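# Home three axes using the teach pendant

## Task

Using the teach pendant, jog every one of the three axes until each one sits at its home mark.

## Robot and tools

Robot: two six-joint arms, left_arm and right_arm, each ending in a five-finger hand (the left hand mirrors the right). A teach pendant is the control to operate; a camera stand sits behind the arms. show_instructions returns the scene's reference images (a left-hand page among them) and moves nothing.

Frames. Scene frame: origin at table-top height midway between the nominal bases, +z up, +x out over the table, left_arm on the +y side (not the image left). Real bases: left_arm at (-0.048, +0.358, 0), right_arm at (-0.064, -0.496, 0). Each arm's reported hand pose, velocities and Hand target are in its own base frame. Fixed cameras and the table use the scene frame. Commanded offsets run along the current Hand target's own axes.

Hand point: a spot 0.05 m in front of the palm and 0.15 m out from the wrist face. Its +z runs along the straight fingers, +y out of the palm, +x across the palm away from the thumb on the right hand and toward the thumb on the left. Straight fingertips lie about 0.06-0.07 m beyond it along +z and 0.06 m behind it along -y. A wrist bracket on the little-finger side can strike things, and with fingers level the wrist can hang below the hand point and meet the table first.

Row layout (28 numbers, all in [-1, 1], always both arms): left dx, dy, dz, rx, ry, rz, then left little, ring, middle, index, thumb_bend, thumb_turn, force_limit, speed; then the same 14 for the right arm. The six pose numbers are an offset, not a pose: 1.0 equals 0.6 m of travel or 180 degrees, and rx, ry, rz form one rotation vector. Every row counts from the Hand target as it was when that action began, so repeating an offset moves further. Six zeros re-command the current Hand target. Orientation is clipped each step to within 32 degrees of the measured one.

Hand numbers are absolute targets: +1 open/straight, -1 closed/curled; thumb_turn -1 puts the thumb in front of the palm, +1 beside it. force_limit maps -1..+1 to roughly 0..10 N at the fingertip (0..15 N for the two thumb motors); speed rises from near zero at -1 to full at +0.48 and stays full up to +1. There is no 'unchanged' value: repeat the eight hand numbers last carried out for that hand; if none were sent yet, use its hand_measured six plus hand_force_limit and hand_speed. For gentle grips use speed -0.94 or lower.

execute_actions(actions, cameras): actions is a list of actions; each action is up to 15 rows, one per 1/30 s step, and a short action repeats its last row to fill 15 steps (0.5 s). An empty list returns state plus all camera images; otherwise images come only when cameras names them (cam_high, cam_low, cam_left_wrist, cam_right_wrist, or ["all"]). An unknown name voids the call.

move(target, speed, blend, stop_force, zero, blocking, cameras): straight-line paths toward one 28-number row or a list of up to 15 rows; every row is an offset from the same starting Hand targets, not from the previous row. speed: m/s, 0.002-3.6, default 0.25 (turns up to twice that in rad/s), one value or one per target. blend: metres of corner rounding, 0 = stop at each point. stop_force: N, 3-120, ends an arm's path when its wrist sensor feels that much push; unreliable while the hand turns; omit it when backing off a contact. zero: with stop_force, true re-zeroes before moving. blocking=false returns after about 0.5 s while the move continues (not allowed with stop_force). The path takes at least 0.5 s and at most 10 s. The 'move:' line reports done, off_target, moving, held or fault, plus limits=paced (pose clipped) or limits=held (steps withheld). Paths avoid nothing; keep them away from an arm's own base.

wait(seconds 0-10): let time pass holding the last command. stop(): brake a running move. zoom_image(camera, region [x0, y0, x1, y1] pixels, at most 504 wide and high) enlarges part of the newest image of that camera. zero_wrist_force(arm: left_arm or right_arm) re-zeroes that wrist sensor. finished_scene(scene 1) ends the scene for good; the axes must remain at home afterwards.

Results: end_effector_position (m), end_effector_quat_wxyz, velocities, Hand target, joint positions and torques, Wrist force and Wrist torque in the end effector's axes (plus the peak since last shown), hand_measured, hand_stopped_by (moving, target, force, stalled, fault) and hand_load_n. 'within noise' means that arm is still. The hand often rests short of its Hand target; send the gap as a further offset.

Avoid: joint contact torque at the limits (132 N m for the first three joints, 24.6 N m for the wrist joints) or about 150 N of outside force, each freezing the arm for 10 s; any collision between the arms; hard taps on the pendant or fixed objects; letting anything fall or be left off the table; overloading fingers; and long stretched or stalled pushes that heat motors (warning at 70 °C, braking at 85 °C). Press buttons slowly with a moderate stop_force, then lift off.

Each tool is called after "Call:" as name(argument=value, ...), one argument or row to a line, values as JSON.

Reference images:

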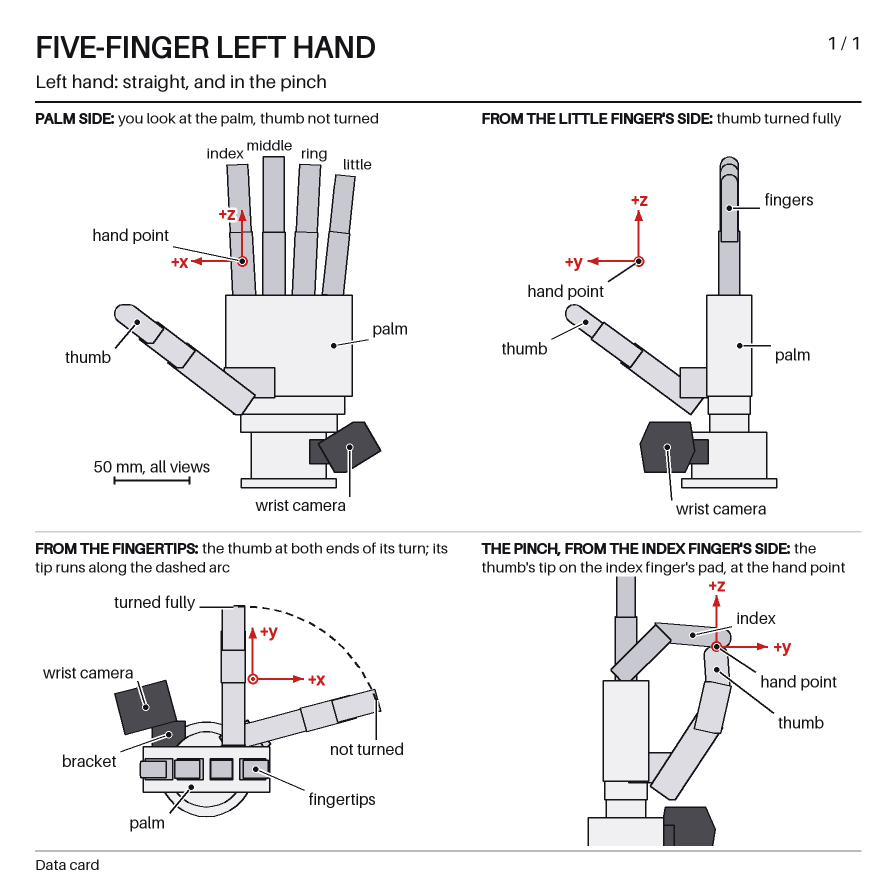

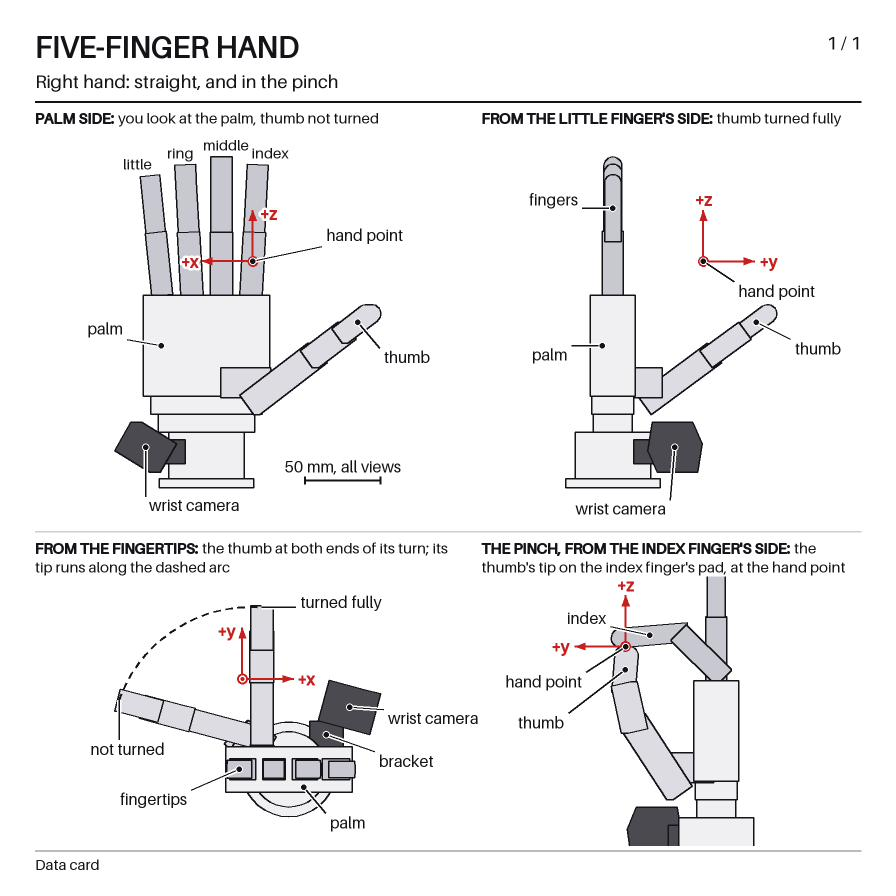

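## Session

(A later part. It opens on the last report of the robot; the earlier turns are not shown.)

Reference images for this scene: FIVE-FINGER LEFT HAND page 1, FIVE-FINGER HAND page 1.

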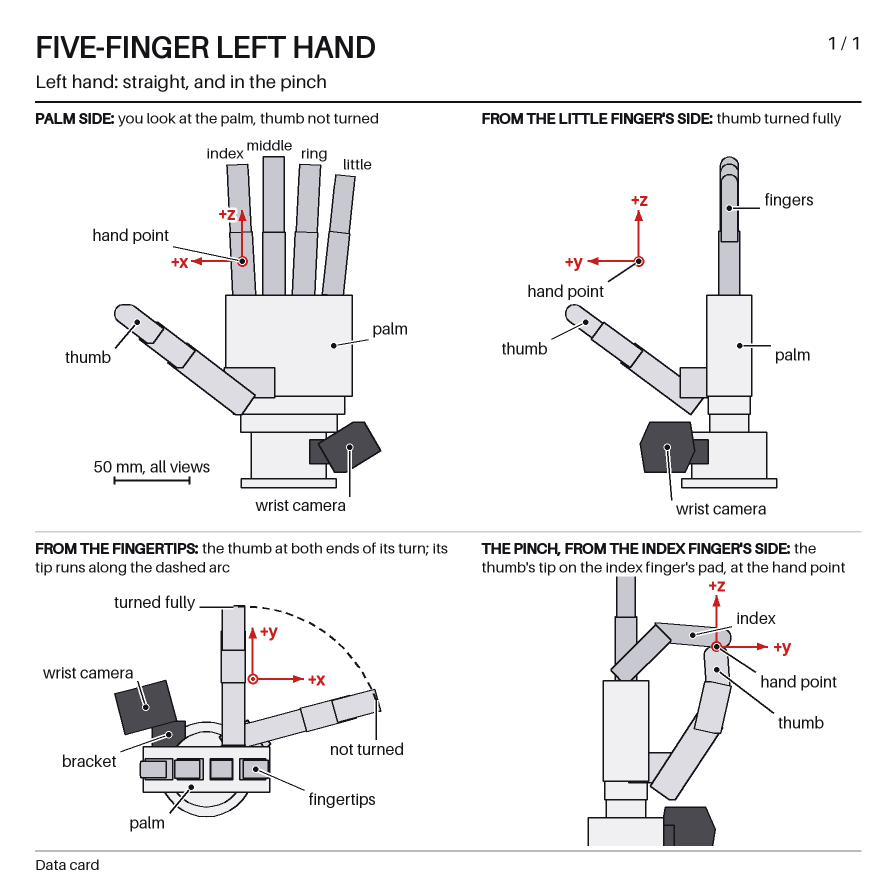

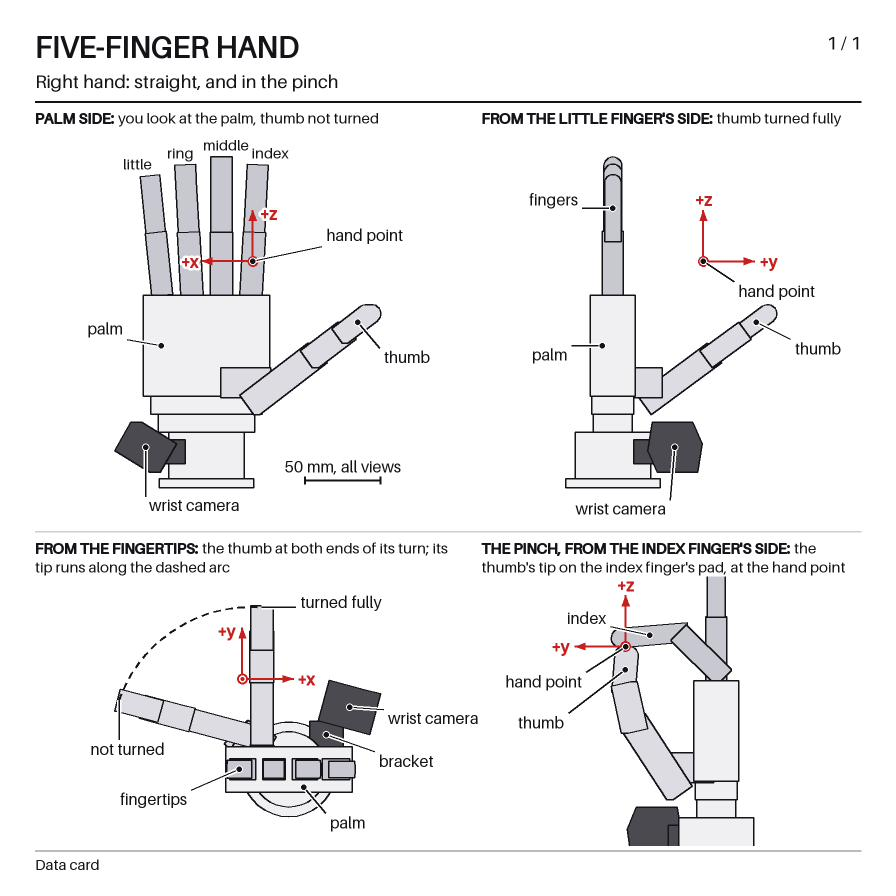

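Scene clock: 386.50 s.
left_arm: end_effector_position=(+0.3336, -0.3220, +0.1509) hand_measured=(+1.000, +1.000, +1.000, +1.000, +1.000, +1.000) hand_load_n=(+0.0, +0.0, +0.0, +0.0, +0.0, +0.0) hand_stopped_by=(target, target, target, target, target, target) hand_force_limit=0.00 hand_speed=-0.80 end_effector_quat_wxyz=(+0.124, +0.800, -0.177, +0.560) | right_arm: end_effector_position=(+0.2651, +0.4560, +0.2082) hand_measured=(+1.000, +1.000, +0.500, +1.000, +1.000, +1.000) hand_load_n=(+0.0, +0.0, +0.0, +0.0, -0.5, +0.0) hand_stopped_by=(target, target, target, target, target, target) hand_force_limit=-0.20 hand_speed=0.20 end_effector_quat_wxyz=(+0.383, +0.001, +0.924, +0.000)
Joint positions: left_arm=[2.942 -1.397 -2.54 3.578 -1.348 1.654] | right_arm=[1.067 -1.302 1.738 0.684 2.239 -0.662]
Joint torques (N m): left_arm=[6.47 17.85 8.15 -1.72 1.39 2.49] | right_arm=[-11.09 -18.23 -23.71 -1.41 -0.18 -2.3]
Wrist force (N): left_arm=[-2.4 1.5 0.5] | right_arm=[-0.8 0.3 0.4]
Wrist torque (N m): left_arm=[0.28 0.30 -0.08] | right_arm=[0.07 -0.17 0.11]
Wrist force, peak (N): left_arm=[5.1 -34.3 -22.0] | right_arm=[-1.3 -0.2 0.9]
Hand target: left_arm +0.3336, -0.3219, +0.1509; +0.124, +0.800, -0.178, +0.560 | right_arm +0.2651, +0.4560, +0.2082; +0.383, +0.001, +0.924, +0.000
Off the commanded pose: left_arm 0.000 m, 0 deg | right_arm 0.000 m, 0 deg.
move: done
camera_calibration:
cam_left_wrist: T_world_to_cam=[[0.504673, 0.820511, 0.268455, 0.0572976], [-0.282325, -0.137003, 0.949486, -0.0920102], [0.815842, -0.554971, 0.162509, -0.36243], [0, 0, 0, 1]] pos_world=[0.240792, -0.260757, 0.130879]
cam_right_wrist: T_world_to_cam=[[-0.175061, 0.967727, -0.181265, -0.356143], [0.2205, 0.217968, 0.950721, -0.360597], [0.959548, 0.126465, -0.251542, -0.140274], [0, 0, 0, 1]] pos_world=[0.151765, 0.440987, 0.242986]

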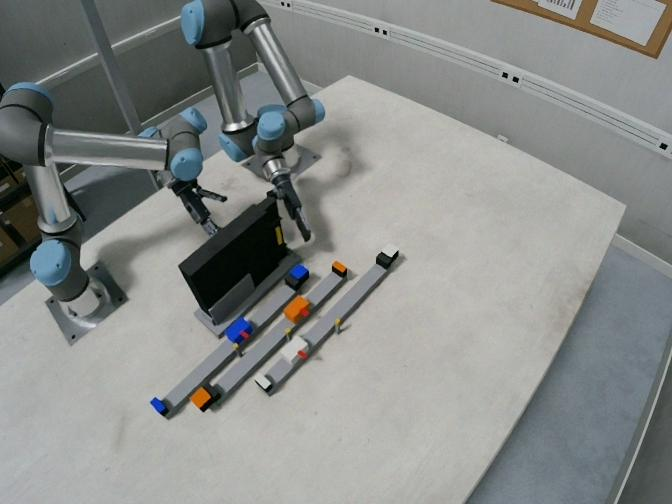

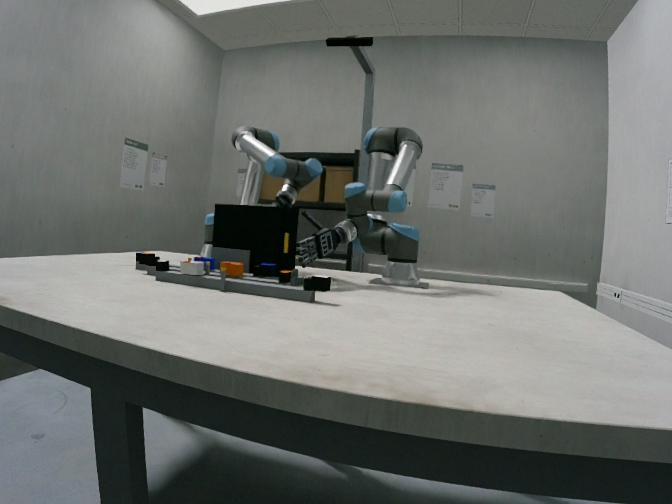

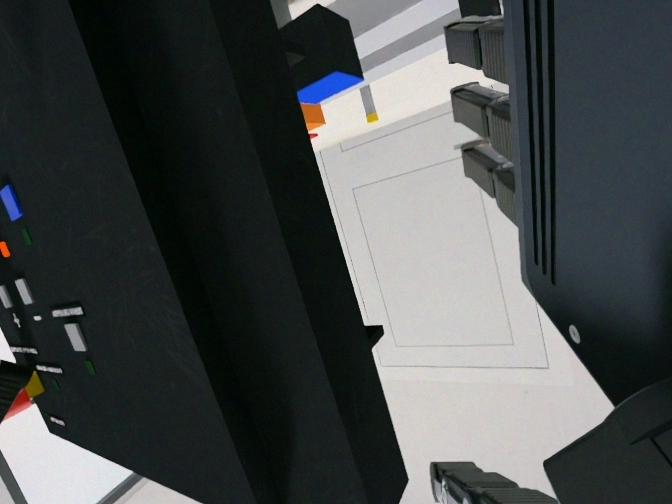

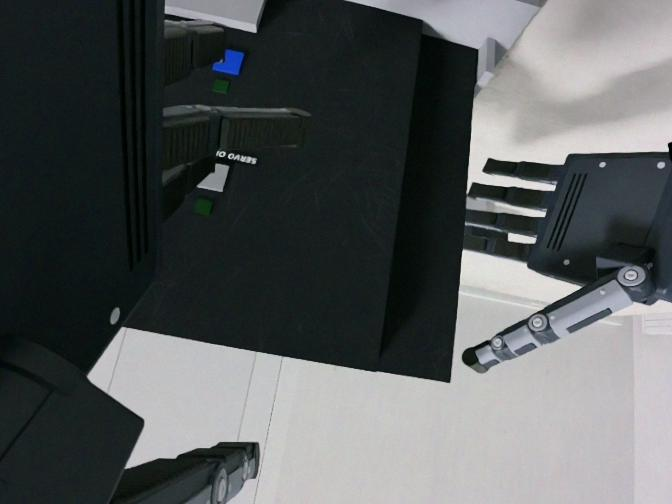

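Call:
move(
  target=[
    [-0.0043, -0.0309, -0.0117, 0, 0, 0, 1, 1, 1, 1, 1, 1, 0, -0.8, 0, 0, 0, 0, 0, 0, 1, 1, 0.5, 1, 1, 1, -0.2, 0.2],
    [-0.0043, -0.0309, -0.0117, 0, 0, 0, 1, 1, 1, 1, 1, -1, 0, -0.2, 0, 0, 0, 0, 0, 0, 1, 1, 0.5, 1, 1, 1, -0.2, 0.2],
  ],
  speed=0.08,
  cameras=["cam_right_wrist", "cam_left_wrist"],
)

Scene clock: 396.27 s.
left_arm: end_effector_position=(+0.3346, -0.3019, +0.1509) hand_measured=(+1.000, +1.000, +1.000, +1.000, +1.000, -1.000) hand_load_n=(+0.0, +0.0, +0.0, +0.0, +0.0, -0.5) hand_stopped_by=(target, target, target, target, target, target) hand_force_limit=0.00 hand_speed=-0.20 end_effector_quat_wxyz=(+0.124, +0.800, -0.178, +0.560) | right_arm: end_effector_position=(+0.2651, +0.4560, +0.2082) hand_measured=(+1.000, +1.000, +0.500, +1.000, +1.000, +1.000) hand_load_n=(+0.0, +0.0, +0.0, +0.0, +0.0, +0.0) hand_stopped_by=(target, target, target, target, target, target) hand_force_limit=-0.20 hand_speed=0.20 end_effector_quat_wxyz=(+0.383, +0.001, +0.924, +0.000)
Joint positions: left_arm=[3.07 -1.346 -2.577 3.551 -1.229 1.701] | right_arm=[1.067 -1.302 1.738 0.684 2.239 -0.662]
Joint torques (N m): left_arm=[7.43 17.16 10.35 -1.87 1.44 2.54] | right_arm=[-11.32 -22.16 -21.76 -1.16 -0.16 -2.19]
Wrist force (N): left_arm=[-2.1 1.2 1.0] | right_arm=[-0.7 0.0 0.6]
Wrist torque (N m): left_arm=[0.20 0.29 -0.06] | right_arm=[0.00 -0.18 0.09]
Wrist force, peak (N): left_arm=[-2.5 1.4 1.0] | right_arm=[-1.2 -0.2 0.4]
Hand target: left_arm +0.3346, -0.3019, +0.1509; +0.124, +0.800, -0.178, +0.560 | right_arm +0.2651, +0.4560, +0.2082; +0.383, +0.001, +0.924, +0.000
Off the commanded pose: left_arm 0.000 m, 0 deg | right_arm 0.000 m, 0 deg.
move: done
camera_calibration:
cam_left_wrist: T_world_to_cam=[[0.504782, 0.820437, 0.268475, 0.0402856], [-0.282358, -0.136978, 0.949479, -0.0889448], [0.815763, -0.555086, 0.162513, -0.352236], [0, 0, 0, 1]] pos_world=[0.241892, -0.240757, 0.130879]
cam_right_wrist: T_world_to_cam=[[-0.175061, 0.967727, -0.181265, -0.356143], [0.2205, 0.217968, 0.950721, -0.360597], [0.959548, 0.126465, -0.251542, -0.140274], [0, 0, 0, 1]] pos_world=[0.151765, 0.440987, 0.242986]
Images, in order (width x height): cam_left_wrist 672x504, cam_right_wrist 672x504.

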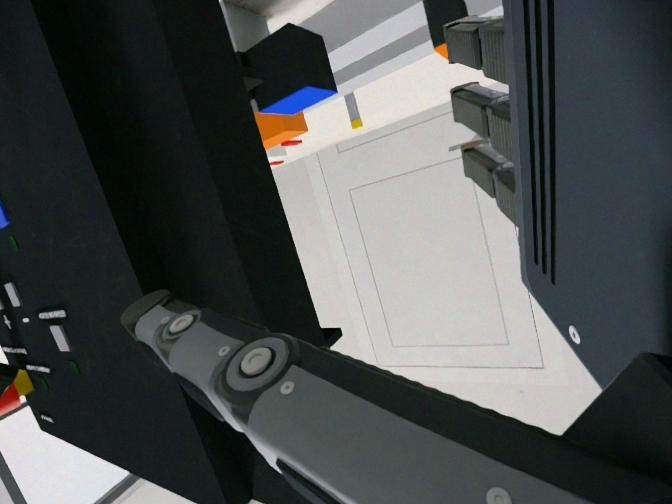

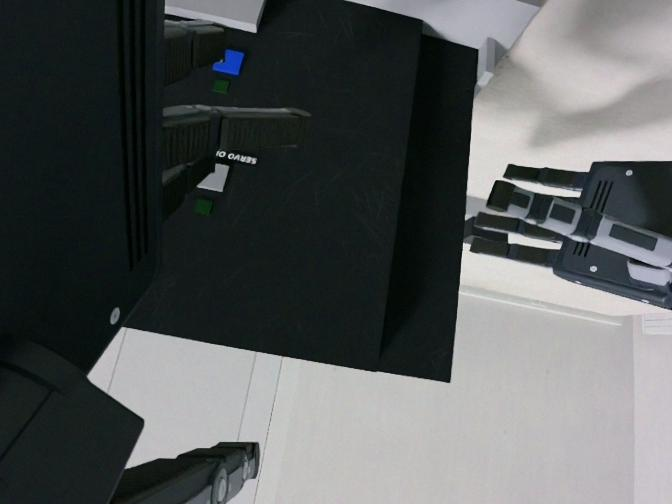

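Call:
move(
  target=[
    [0.0085, 0.0618, 0.0235, 0, 0, 0, 1, 1, 1, 1, 1, -1, 0, -0.2, 0, 0, 0, 0, 0, 0, 1, 1, 0.5, 1, 1, 1, -0.2, 0.2],
  ],
  speed=0.05,
  stop_force=8,
  cameras=["all"],
)

Call:
zoom_image(
  camera="cam_high",
  region=[220, 140, 360, 290],
)

Call:
zoom_image(
  camera="cam_right_wrist",
  region=[380, 120, 672, 400],
)

Call:
zoom_image(
  camera="cam_low",
  region=[260, 190, 380, 300],
)

Scene clock: 403.33 s.
left_arm: end_effector_position=(+0.3325, -0.3419, +0.1508) hand_measured=(+1.000, +1.000, +1.000, +1.000, +1.000, -1.000) hand_load_n=(+0.0, +0.0, +0.0, +0.0, +0.0, +0.0) hand_stopped_by=(target, target, target, target, target, target) hand_force_limit=0.00 hand_speed=-0.20 end_effector_quat_wxyz=(+0.124, +0.800, -0.178, +0.560) | right_arm: end_effector_position=(+0.2651, +0.4560, +0.2082) hand_measured=(+1.000, +1.000, +0.500, +1.000, +1.000, +1.000) hand_load_n=(+0.0, +0.0, +0.0, +0.0, +0.0, +0.0) hand_stopped_by=(target, target, target, target, target, target) hand_force_limit=-0.20 hand_speed=0.20 end_effector_quat_wxyz=(+0.383, +0.001, +0.924, +0.000)
Joint positions: left_arm=[2.831 -1.448 -2.5 3.596 -1.452 1.614] | right_arm=[1.067 -1.302 1.738 0.684 2.239 -0.662]
Joint torques (N m): left_arm=[-6.64 -4.05 20.28 2.65 -1.07 -2.57] | right_arm=[-11.19 -24.85 -20.09 -1.28 -0.13 -2.2]
Wrist force (N): left_arm=[-2.2 1.2 0.9] | right_arm=[-0.7 0.1 0.3]
Wrist torque (N m): left_arm=[0.20 0.29 0.17] | right_arm=[0.03 -0.19 0.10]
Wrist force, peak (N): left_arm=[-2.2 1.6 1.0] | right_arm=[-1.1 -0.3 0.7]
Hand target: left_arm +0.3325, -0.3419, +0.1508; +0.124, +0.800, -0.178, +0.560 | right_arm +0.2651, +0.4560, +0.2082; +0.383, +0.001, +0.924, +0.000
Off the commanded pose: left_arm 0.000 m, 0 deg | right_arm 0.000 m, 0 deg.
move: done
camera_calibration:
cam_left_wrist: T_world_to_cam=[[0.504782, 0.820437, 0.268475, 0.074081], [-0.282358, -0.136978, 0.949479, -0.0950032], [0.815763, -0.555086, 0.162513, -0.372671], [0, 0, 0, 1]] pos_world=[0.239792, -0.280657, 0.130879]
cam_right_wrist: T_world_to_cam=[[-0.175061, 0.967727, -0.181265, -0.356143], [0.2205, 0.217968, 0.950721, -0.360597], [0.959548, 0.126465, -0.251542, -0.140274], [0, 0, 0, 1]] pos_world=[0.151765, 0.440987, 0.242986]

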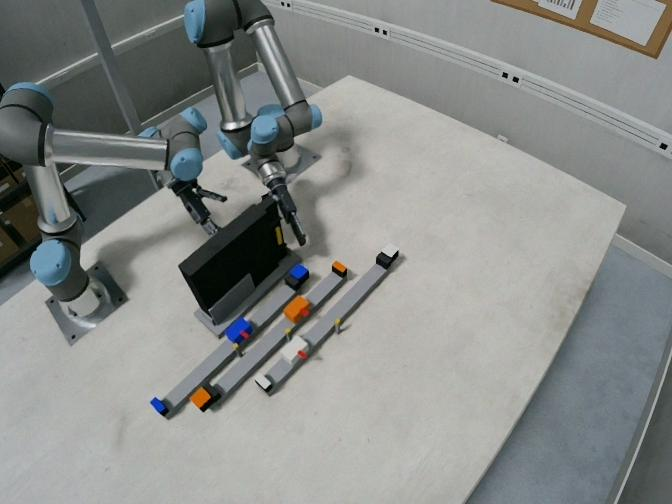

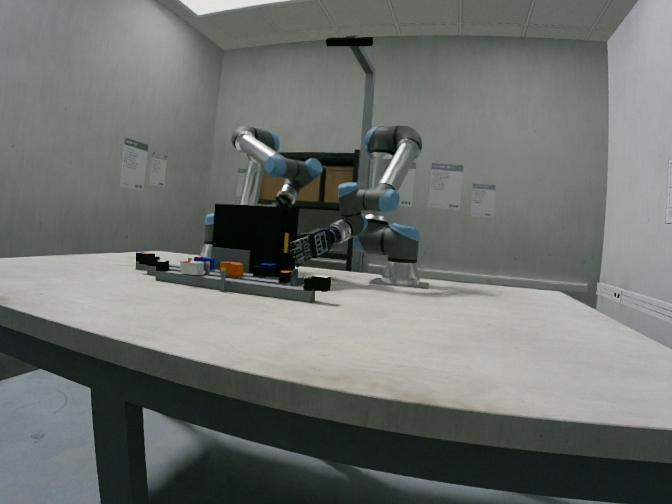

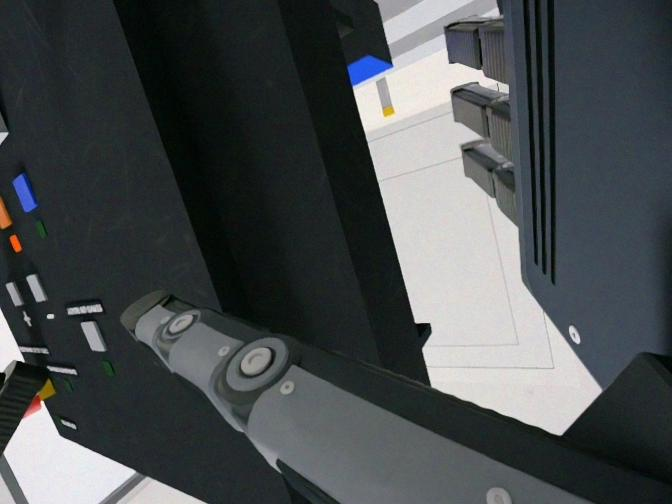

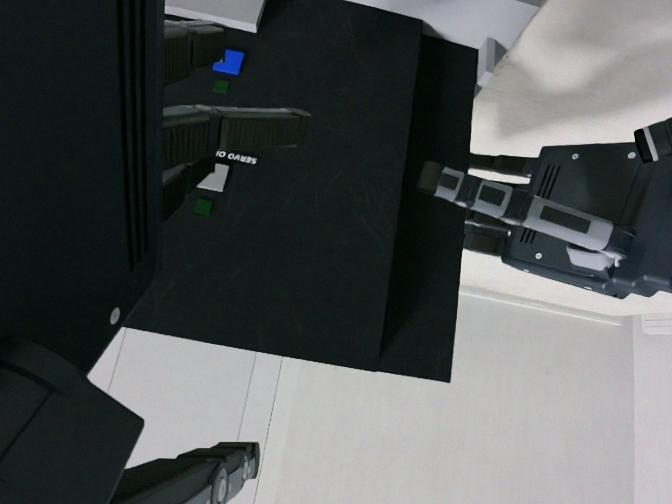

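Scaled by 3.360.

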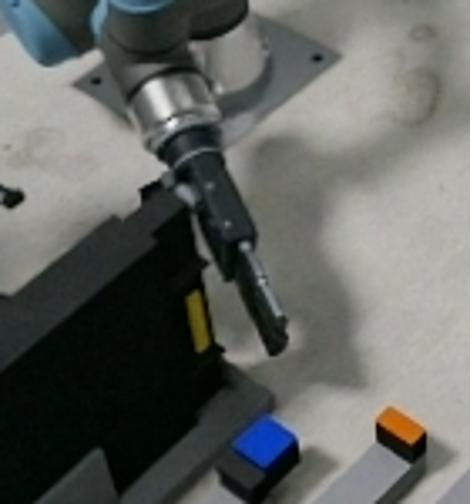

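Scaled by 1.726.

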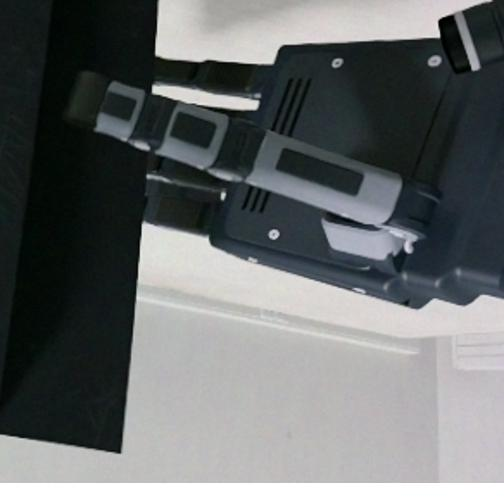

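Scaled by 4.200.

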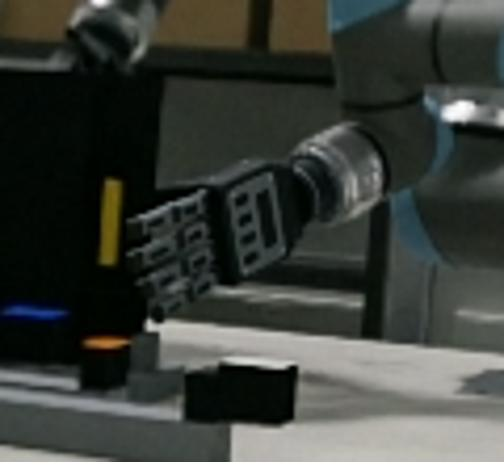

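Call:
move(
  target=[
    [0, 0, 0, 0, 0, 0, 1, 1, 1, 1, 1, -1, 0, -0.2, -0.0401, 0, 0.0401, 0, 0, 0, 1, 1, 0.5, 1, 1, 1, -0.2, 0.2],
  ],
  speed=0.02,
  stop_force=5,
  cameras=["cam_left_wrist", "cam_right_wrist"],
)

Call:
zoom_image(
  camera="cam_left_wrist",
  region=[0, 170, 200, 450],
)

Scene clock: 415.63 s.
left_arm: end_effector_position=(+0.3325, -0.3419, +0.1508) hand_measured=(+1.000, +1.000, +1.000, +1.000, +1.000, -1.000) hand_load_n=(+0.0, +0.0, +0.0, +0.0, +0.0, +0.0) hand_stopped_by=(target, target, target, target, target, target) hand_force_limit=0.00 hand_speed=-0.20 end_effector_quat_wxyz=(+0.124, +0.800, -0.178, +0.560) | right_arm: end_effector_position=(+0.2876, +0.4560, +0.2082) hand_measured=(+1.000, +1.000, +0.500, +1.000, +1.000, +1.000) hand_load_n=(+0.0, +0.0, +0.0, +0.0, -0.5, +0.0) hand_stopped_by=(target, target, target, target, target, target) hand_force_limit=-0.20 hand_speed=0.20 end_effector_quat_wxyz=(+0.383, +0.001, +0.924, +0.000)
Joint positions: left_arm=[2.831 -1.448 -2.5 3.596 -1.452 1.614] | right_arm=[1.016 -1.299 1.725 0.659 2.216 -0.719]
Joint torques (N m): left_arm=[-6.81 -4.61 19.86 2.7 -1.13 -2.35] | right_arm=[8.93 -39.27 -12.34 3.84 2.98 2.56]
Wrist force (N): left_arm=[-2.1 1.5 0.8] | right_arm=[2.3 -0.5 -0.6]
Wrist torque (N m): left_arm=[0.25 0.26 0.16] | right_arm=[0.07 -0.02 0.18]
Wrist force, peak (N): left_arm=[-2.3 1.4 1.3] | right_arm=[3.6 -0.8 -2.3]
Hand target: left_arm +0.3325, -0.3419, +0.1508; +0.124, +0.800, -0.178, +0.560 | right_arm +0.2876, +0.4560, +0.2082; +0.383, +0.001, +0.924, +0.000 (not the last commanded pose)
Off the commanded pose: left_arm 0.000 m, 0 deg | right_arm 0.012 m, 0 deg.
move: contact (right_arm)
camera_calibration:
cam_left_wrist: T_world_to_cam=[[0.504782, 0.820437, 0.268475, 0.074081], [-0.282358, -0.136978, 0.949479, -0.0950032], [0.815763, -0.555086, 0.162513, -0.372671], [0, 0, 0, 1]] pos_world=[0.239792, -0.280657, 0.130879]
cam_right_wrist: T_world_to_cam=[[-0.174968, 0.96774, -0.181289, -0.35222], [0.220521, 0.21797, 0.950715, -0.365561], [0.959561, 0.126367, -0.251545, -0.161822], [0, 0, 0, 1]] pos_world=[0.174265, 0.440987, 0.242986]
Images, in order (width x height): cam_left_wrist 672x504, cam_right_wrist 672x504.

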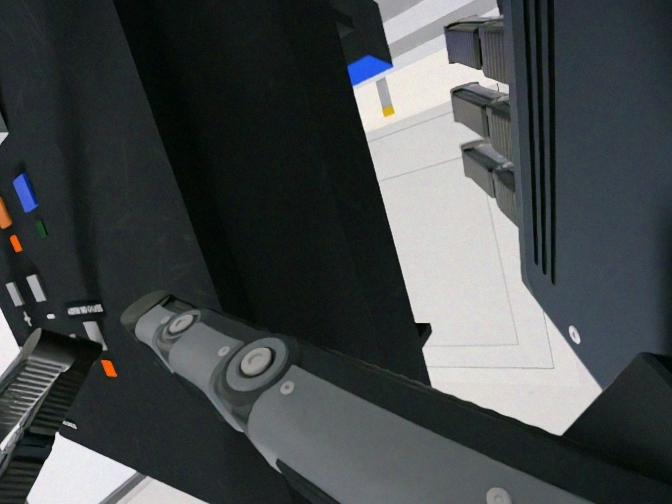

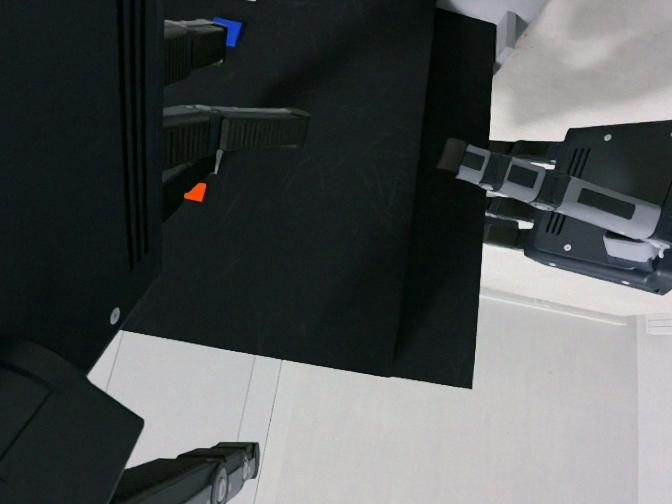

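Scaled by 1.800.

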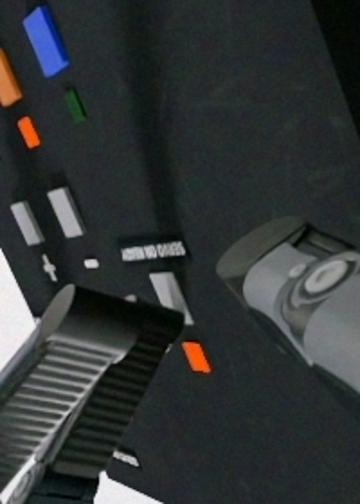

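Call:
move(
  target=[
    [0, 0, 0, 0, 0, 0, 1, 1, 1, 0.45, 0.5, -1, -0.6, -0.5, 0.0283, 0, -0.0283, 0, 0, 0, 1, 1, 0.5, 1, 1, 1, -0.2, 0.2],
  ],
  speed=0.1,
  cameras=["cam_left_wrist", "cam_right_wrist", "cam_low", "cam_high"],
)

Call:
zoom_image(
  camera="cam_low",
  region=[260, 190, 380, 300],
)

Call:
zoom_image(
  camera="cam_high",
  region=[220, 140, 360, 290],
)

Call:
zoom_image(
  camera="cam_left_wrist",
  region=[0, 170, 200, 450],
)

Scene clock: 426.53 s.
left_arm: end_effector_position=(+0.3325, -0.3419, +0.1508) hand_measured=(+1.000, +1.000, +1.000, +0.450, +0.500, -1.000) hand_load_n=(+0.0, +0.0, +0.0, +0.0, +0.0, +0.0) hand_stopped_by=(target, target, target, target, target, target) hand_force_limit=-0.60 hand_speed=-0.50 end_effector_quat_wxyz=(+0.124, +0.800, -0.178, +0.560) | right_arm: end_effector_position=(+0.2637, +0.4560, +0.2082) hand_measured=(+1.000, +1.000, +0.500, +1.000, +1.000, +1.000) hand_load_n=(+0.0, +0.0, +0.0, +0.0, +0.0, +0.0) hand_stopped_by=(target, target, target, target, target, target) hand_force_limit=-0.20 hand_speed=0.20 end_effector_quat_wxyz=(+0.383, +0.001, +0.924, +0.000)
Joint positions: left_arm=[2.831 -1.448 -2.5 3.596 -1.452 1.614] | right_arm=[1.07 -1.302 1.739 0.686 2.241 -0.658]
Joint torques (N m): left_arm=[-7.51 -4.75 19.45 2.43 -0.48 -2.52] | right_arm=[8.98 -27.27 -11.04 4.47 2.59 2.6]
Wrist force (N): left_arm=[-2.1 1.3 1.1] | right_arm=[-0.7 0.1 0.5]
Wrist torque (N m): left_arm=[0.21 0.28 0.16] | right_arm=[0.03 -0.19 0.00]
Wrist force, peak (N): left_arm=[-2.4 1.4 1.1] | right_arm=[2.5 -0.7 -0.9]
Hand target: left_arm +0.3325, -0.3419, +0.1508; +0.124, +0.800, -0.178, +0.560 | right_arm +0.2636, +0.4560, +0.2082; +0.383, +0.001, +0.924, +0.000
Off the commanded pose: left_arm 0.000 m, 0 deg | right_arm 0.000 m, 0 deg.
move: done
camera_calibration:
cam_left_wrist: T_world_to_cam=[[0.504782, 0.820437, 0.268475, 0.074081], [-0.282358, -0.136978, 0.949479, -0.0950032], [0.815763, -0.555086, 0.162513, -0.372671], [0, 0, 0, 1]] pos_world=[0.239792, -0.280657, 0.130879]
cam_right_wrist: T_world_to_cam=[[-0.17501, 0.967749, -0.181198, -0.356421], [0.220402, 0.217876, 0.950764, -0.360243], [0.95958, 0.126456, -0.251425, -0.13896], [0, 0, 0, 1]] pos_world=[0.150364, 0.440987, 0.242985]

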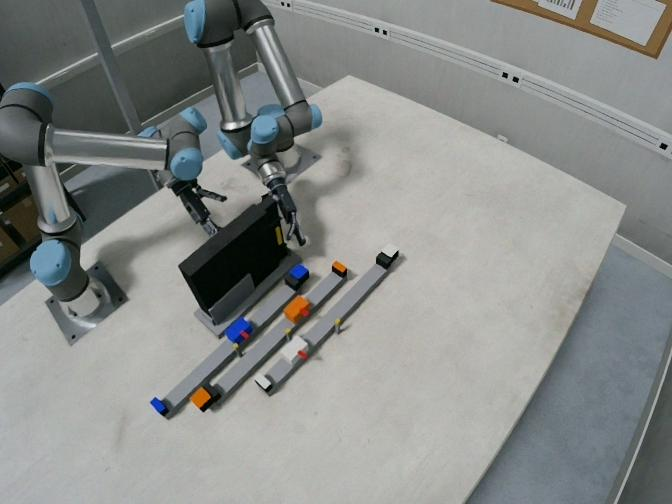

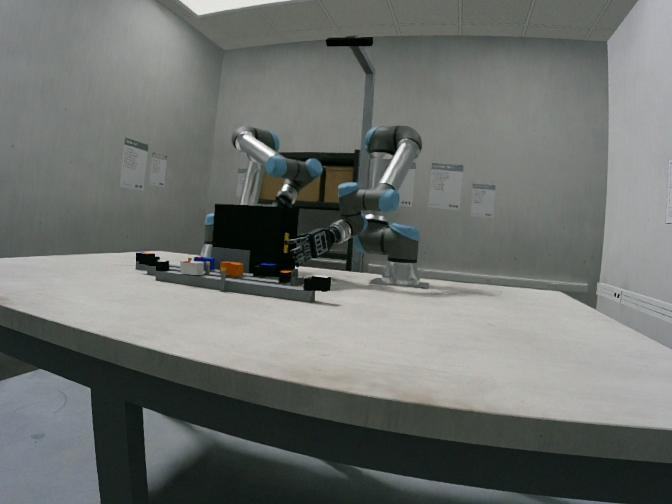

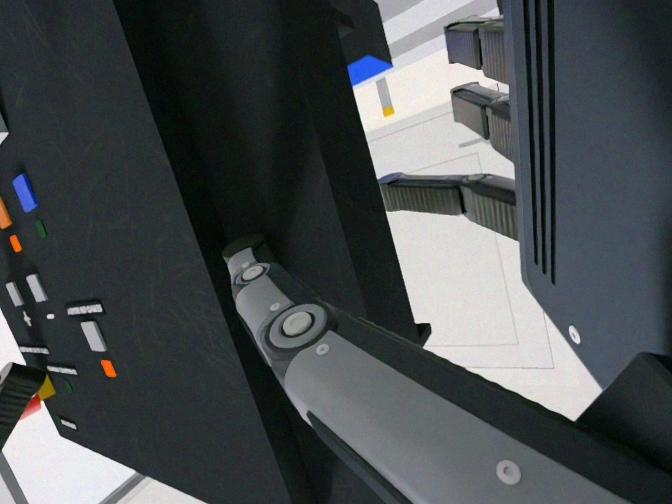

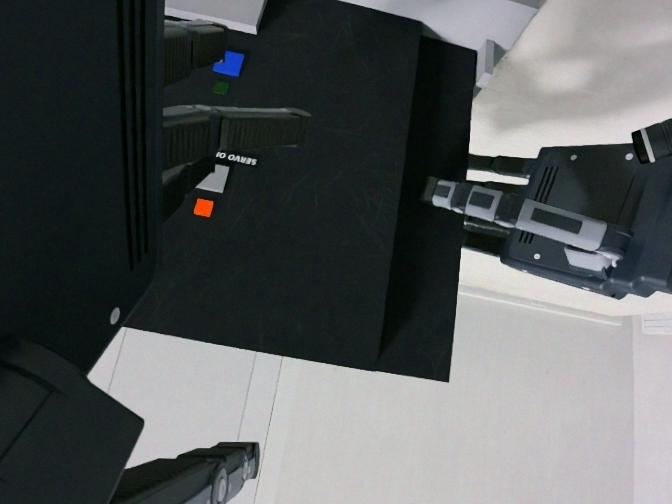

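Scaled by 4.200.

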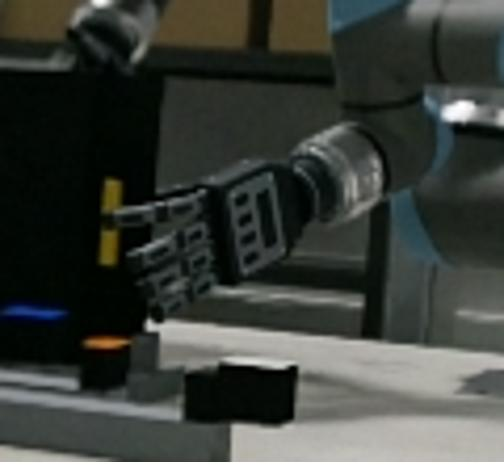

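Scaled by 3.360.

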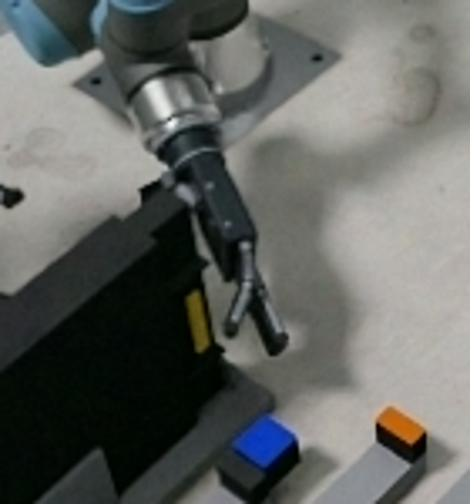

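Scaled by 1.800.

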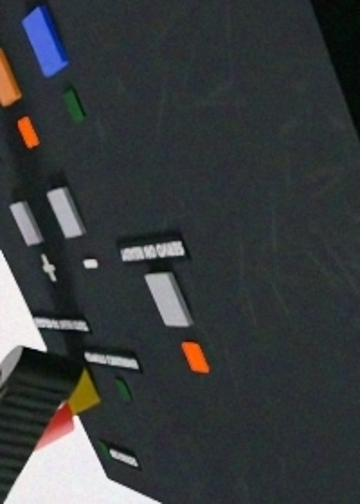

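Call:
move(
  target=[
    [0, 0, 0, 0, 0, 0, 1, 1, 1, 0.45, 0.0, -1, -0.85, -0.9, 0, 0, 0, 0, 0, 0, 1, 1, 0.5, 1, 1, 1, -0.2, 0.2],
  ],
  cameras=["cam_left_wrist", "cam_right_wrist"],
)

Scene clock: 429.57 s.
left_arm: end_effector_position=(+0.3325, -0.3419, +0.1508) hand_measured=(+1.000, +1.000, +1.000, +0.450, +0.438, -1.000) hand_load_n=(+0.0, +0.0, +0.0, +0.0, +1.5, +0.0) hand_stopped_by=(target, target, target, target, force, target) hand_force_limit=-0.85 hand_speed=-0.90 end_effector_quat_wxyz=(+0.124, +0.800, -0.178, +0.560) | right_arm: end_effector_position=(+0.2636, +0.4560, +0.2082) hand_measured=(+1.000, +1.000, +0.500, +1.000, +1.000, +1.000) hand_load_n=(+0.0, +0.0, +0.0, +0.0, +0.0, +0.0) hand_stopped_by=(target, target, target, target, target, target) hand_force_limit=-0.20 hand_speed=0.20 end_effector_quat_wxyz=(+0.383, +0.001, +0.924, +0.000)
Joint positions: left_arm=[2.831 -1.448 -2.5 3.596 -1.452 1.614] | right_arm=[1.07 -1.302 1.739 0.686 2.241 -0.658]
Joint torques (N m): left_arm=[-6.86 -4.91 18.61 2.53 1.02 -2.28] | right_arm=[8.62 -17.13 -12.72 4.57 2.56 2.55]
Wrist force (N): left_arm=[-2.4 2.0 0.2] | right_arm=[-0.7 0.0 0.2]
Wrist torque (N m): left_arm=[0.20 0.30 0.16] | right_arm=[0.03 -0.17 0.00]
Wrist force, peak (N): left_arm=[-2.4 2.1 0.1] | right_arm=[-1.2 -0.1 0.7]
Hand target: left_arm +0.3325, -0.3419, +0.1508; +0.124, +0.800, -0.178, +0.560 | right_arm +0.2636, +0.4560, +0.2082; +0.383, +0.001, +0.924, +0.000
Off the commanded pose: left_arm 0.000 m, 0 deg | right_arm 0.000 m, 0 deg.
move: done
camera_calibration:
cam_left_wrist: T_world_to_cam=[[0.504782, 0.820437, 0.268475, 0.074081], [-0.282358, -0.136978, 0.949479, -0.0950032], [0.815763, -0.555086, 0.162513, -0.372671], [0, 0, 0, 1]] pos_world=[0.239792, -0.280657, 0.130879]
cam_right_wrist: T_world_to_cam=[[-0.174968, 0.96774, -0.181289, -0.356419], [0.220521, 0.21797, 0.950715, -0.360269], [0.959561, 0.126367, -0.251545, -0.138792], [0, 0, 0, 1]] pos_world=[0.150265, 0.440987, 0.242986]
Images, in order (width x height): cam_left_wrist 672x504, cam_right_wrist 672x504.

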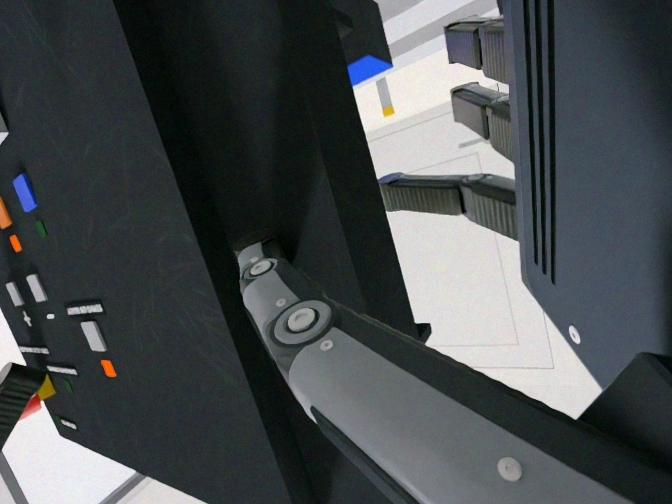

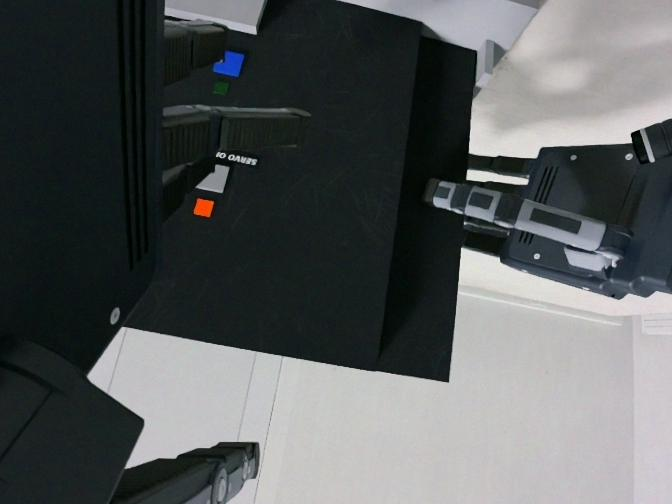

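Call:
move(
  target=[
    [0, 0, 0, 0, 0, 0, 1, 1, 1, 0.0, 0.0, -1, -0.7, -0.92, 0, 0, 0, 0, 0, 0, 1, 1, 0.5, 1, 1, 1, -0.2, 0.2],
  ],
  cameras=["cam_left_wrist", "cam_low"],
)

Call:
zoom_image(
  camera="cam_left_wrist",
  region=[0, 170, 200, 450],
)

Call:
zoom_image(
  camera="cam_low",
  region=[260, 190, 380, 300],
)

Scene clock: 437.00 s.
left_arm: end_effector_position=(+0.3325, -0.3419, +0.1508) hand_measured=(+1.000, +1.000, +1.000, +0.166, +0.438, -1.000) hand_load_n=(+0.0, +0.0, +0.0, +2.5, +1.5, -0.5) hand_stopped_by=(target, target, target, force, force, target) hand_force_limit=-0.70 hand_speed=-0.92 end_effector_quat_wxyz=(+0.124, +0.800, -0.178, +0.560) | right_arm: end_effector_position=(+0.2636, +0.4560, +0.2082) hand_measured=(+1.000, +1.000, +0.500, +1.000, +1.000, +1.000) hand_load_n=(+0.0, +0.0, +0.0, +0.0, +0.0, +0.0) hand_stopped_by=(target, target, target, target, target, target) hand_force_limit=-0.20 hand_speed=0.20 end_effector_quat_wxyz=(+0.383, +0.001, +0.924, +0.000)
Joint positions: left_arm=[2.831 -1.448 -2.5 3.596 -1.452 1.614] | right_arm=[1.07 -1.302 1.739 0.686 2.241 -0.658]
Joint torques (N m): left_arm=[0.28 -3.42 16.82 2.44 -1 -2.09] | right_arm=[9.7 -18 -18.93 4.49 2.65 2.52]
Wrist force (N): left_arm=[-2.3 1.0 1.5] | right_arm=[-1.1 -0.3 0.6]
Wrist torque (N m): left_arm=[0.19 0.28 0.17] | right_arm=[-0.04 -0.13 -0.03]
Wrist force, peak (N): left_arm=[-2.6 2.2 0.3] | right_arm=[-1.1 0.0 0.8]
Hand target: left_arm +0.3325, -0.3419, +0.1508; +0.124, +0.800, -0.178, +0.560 | right_arm +0.2636, +0.4560, +0.2082; +0.383, +0.001, +0.924, +0.000
Off the commanded pose: left_arm 0.000 m, 0 deg | right_arm 0.000 m, 0 deg.
move: done
camera_calibration:
cam_left_wrist: T_world_to_cam=[[0.504782, 0.820437, 0.268475, 0.074081], [-0.282358, -0.136978, 0.949479, -0.0950032], [0.815763, -0.555086, 0.162513, -0.372671], [0, 0, 0, 1]] pos_world=[0.239792, -0.280657, 0.130879]
Images, in order (width x height): cam_low 672x504, cam_left_wrist 672x504.

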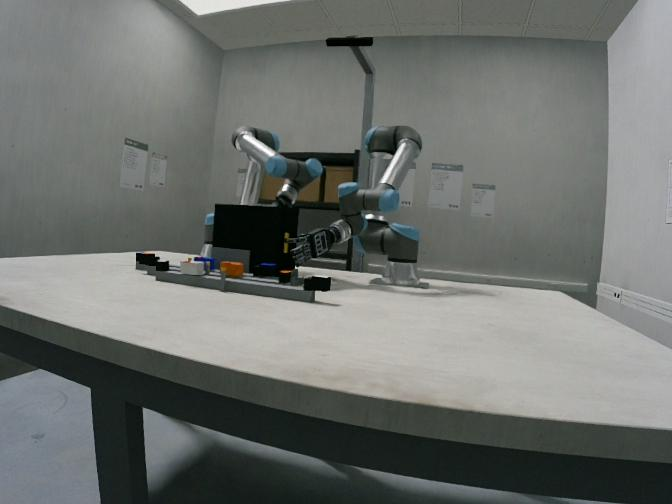

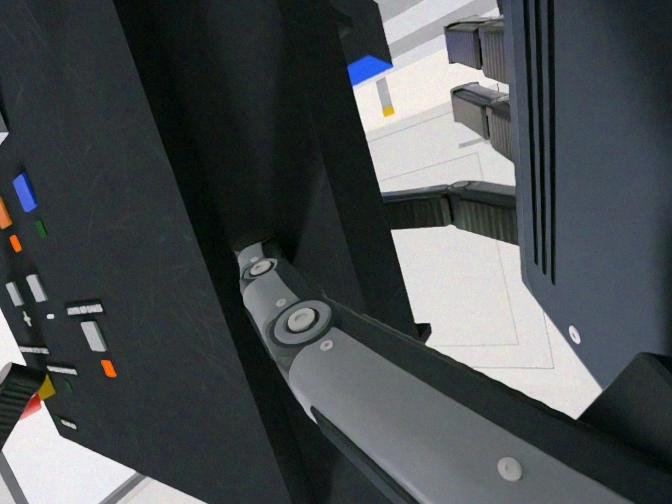

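Scaled by 1.800.

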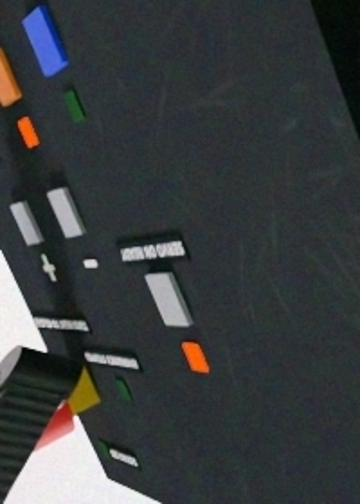

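Scaled by 4.200.

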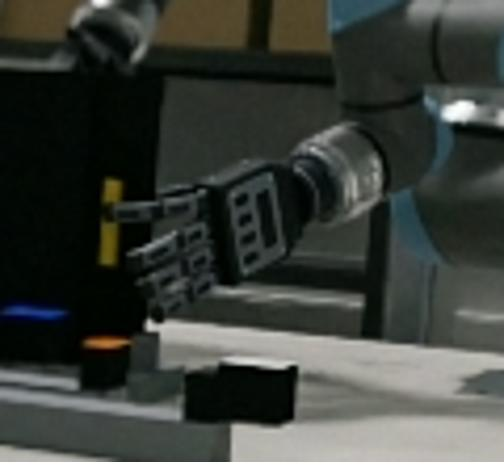

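Call:
move(
  target=[
    [0, 0, 0, 0, 0, 0, 1, 1, 1, -0.1, 0.0, -1, -0.2, -0.92, 0, 0, 0, 0, 0, 0, 1, 1, 0.5, 1, 1, 1, -0.2, 0.2],
  ],
  cameras=["cam_left_wrist"],
)

Call:
zoom_image(
  camera="cam_left_wrist",
  region=[0, 170, 200, 450],
)

Scene clock: 439.63 s.
left_arm: end_effector_position=(+0.3325, -0.3419, +0.1508) hand_measured=(+1.000, +1.000, +1.000, +0.146, +0.438, -1.000) hand_load_n=(+0.0, +0.0, +0.0, +4.5, +1.5, +0.0) hand_stopped_by=(target, target, target, force, force, target) hand_force_limit=-0.20 hand_speed=-0.92 end_effector_quat_wxyz=(+0.124, +0.800, -0.178, +0.560) | right_arm: end_effector_position=(+0.2636, +0.4560, +0.2082) hand_measured=(+1.000, +1.000, +0.500, +1.000, +1.000, +1.000) hand_load_n=(+0.0, +0.0, +0.0, +0.0, +0.0, +0.0) hand_stopped_by=(target, target, target, target, target, target) hand_force_limit=-0.20 hand_speed=0.20 end_effector_quat_wxyz=(+0.383, +0.001, +0.924, +0.000)
Joint positions: left_arm=[2.831 -1.448 -2.5 3.596 -1.452 1.614] | right_arm=[1.07 -1.302 1.739 0.686 2.241 -0.658]
Joint torques (N m): left_arm=[1.29 -3.46 16.2 2.39 -0.36 -1.87] | right_arm=[9.13 -17.74 -20.62 4.54 2.54 2.41]
Wrist force (N): left_arm=[-2.4 0.8 2.8] | right_arm=[-1.0 0.2 0.5]
Wrist torque (N m): left_arm=[0.21 0.28 0.18] | right_arm=[0.05 -0.14 -0.01]
Wrist force, peak (N): left_arm=[-2.7 0.9 2.8] | right_arm=[-1.1 0.0 0.8]
Hand target: left_arm +0.3325, -0.3419, +0.1508; +0.124, +0.800, -0.178, +0.560 | right_arm +0.2636, +0.4560, +0.2082; +0.383, +0.001, +0.924, +0.000
Off the commanded pose: left_arm 0.000 m, 0 deg | right_arm 0.000 m, 0 deg.
move: done
camera_calibration:
cam_left_wrist: T_world_to_cam=[[0.504782, 0.820437, 0.268475, 0.074081], [-0.282358, -0.136978, 0.949479, -0.0950032], [0.815763, -0.555086, 0.162513, -0.372671], [0, 0, 0, 1]] pos_world=[0.239792, -0.280657, 0.130879]
Images, in order (width x height): cam_left_wrist 672x504.

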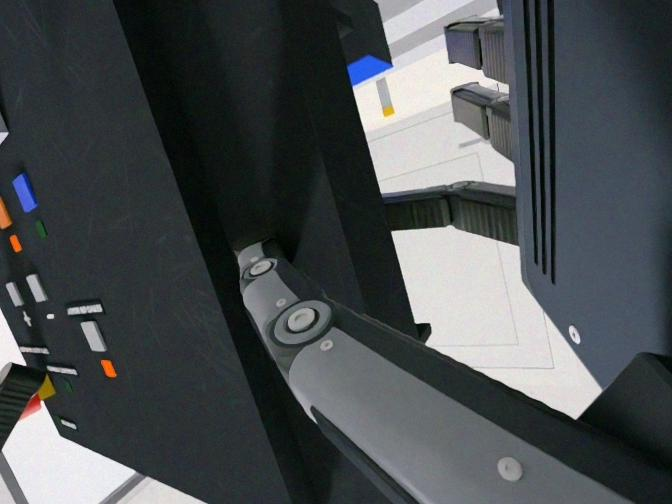

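Scaled by 1.800.

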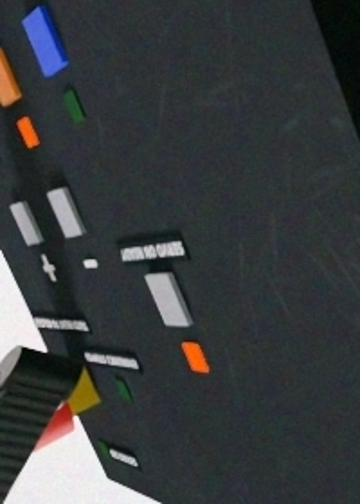

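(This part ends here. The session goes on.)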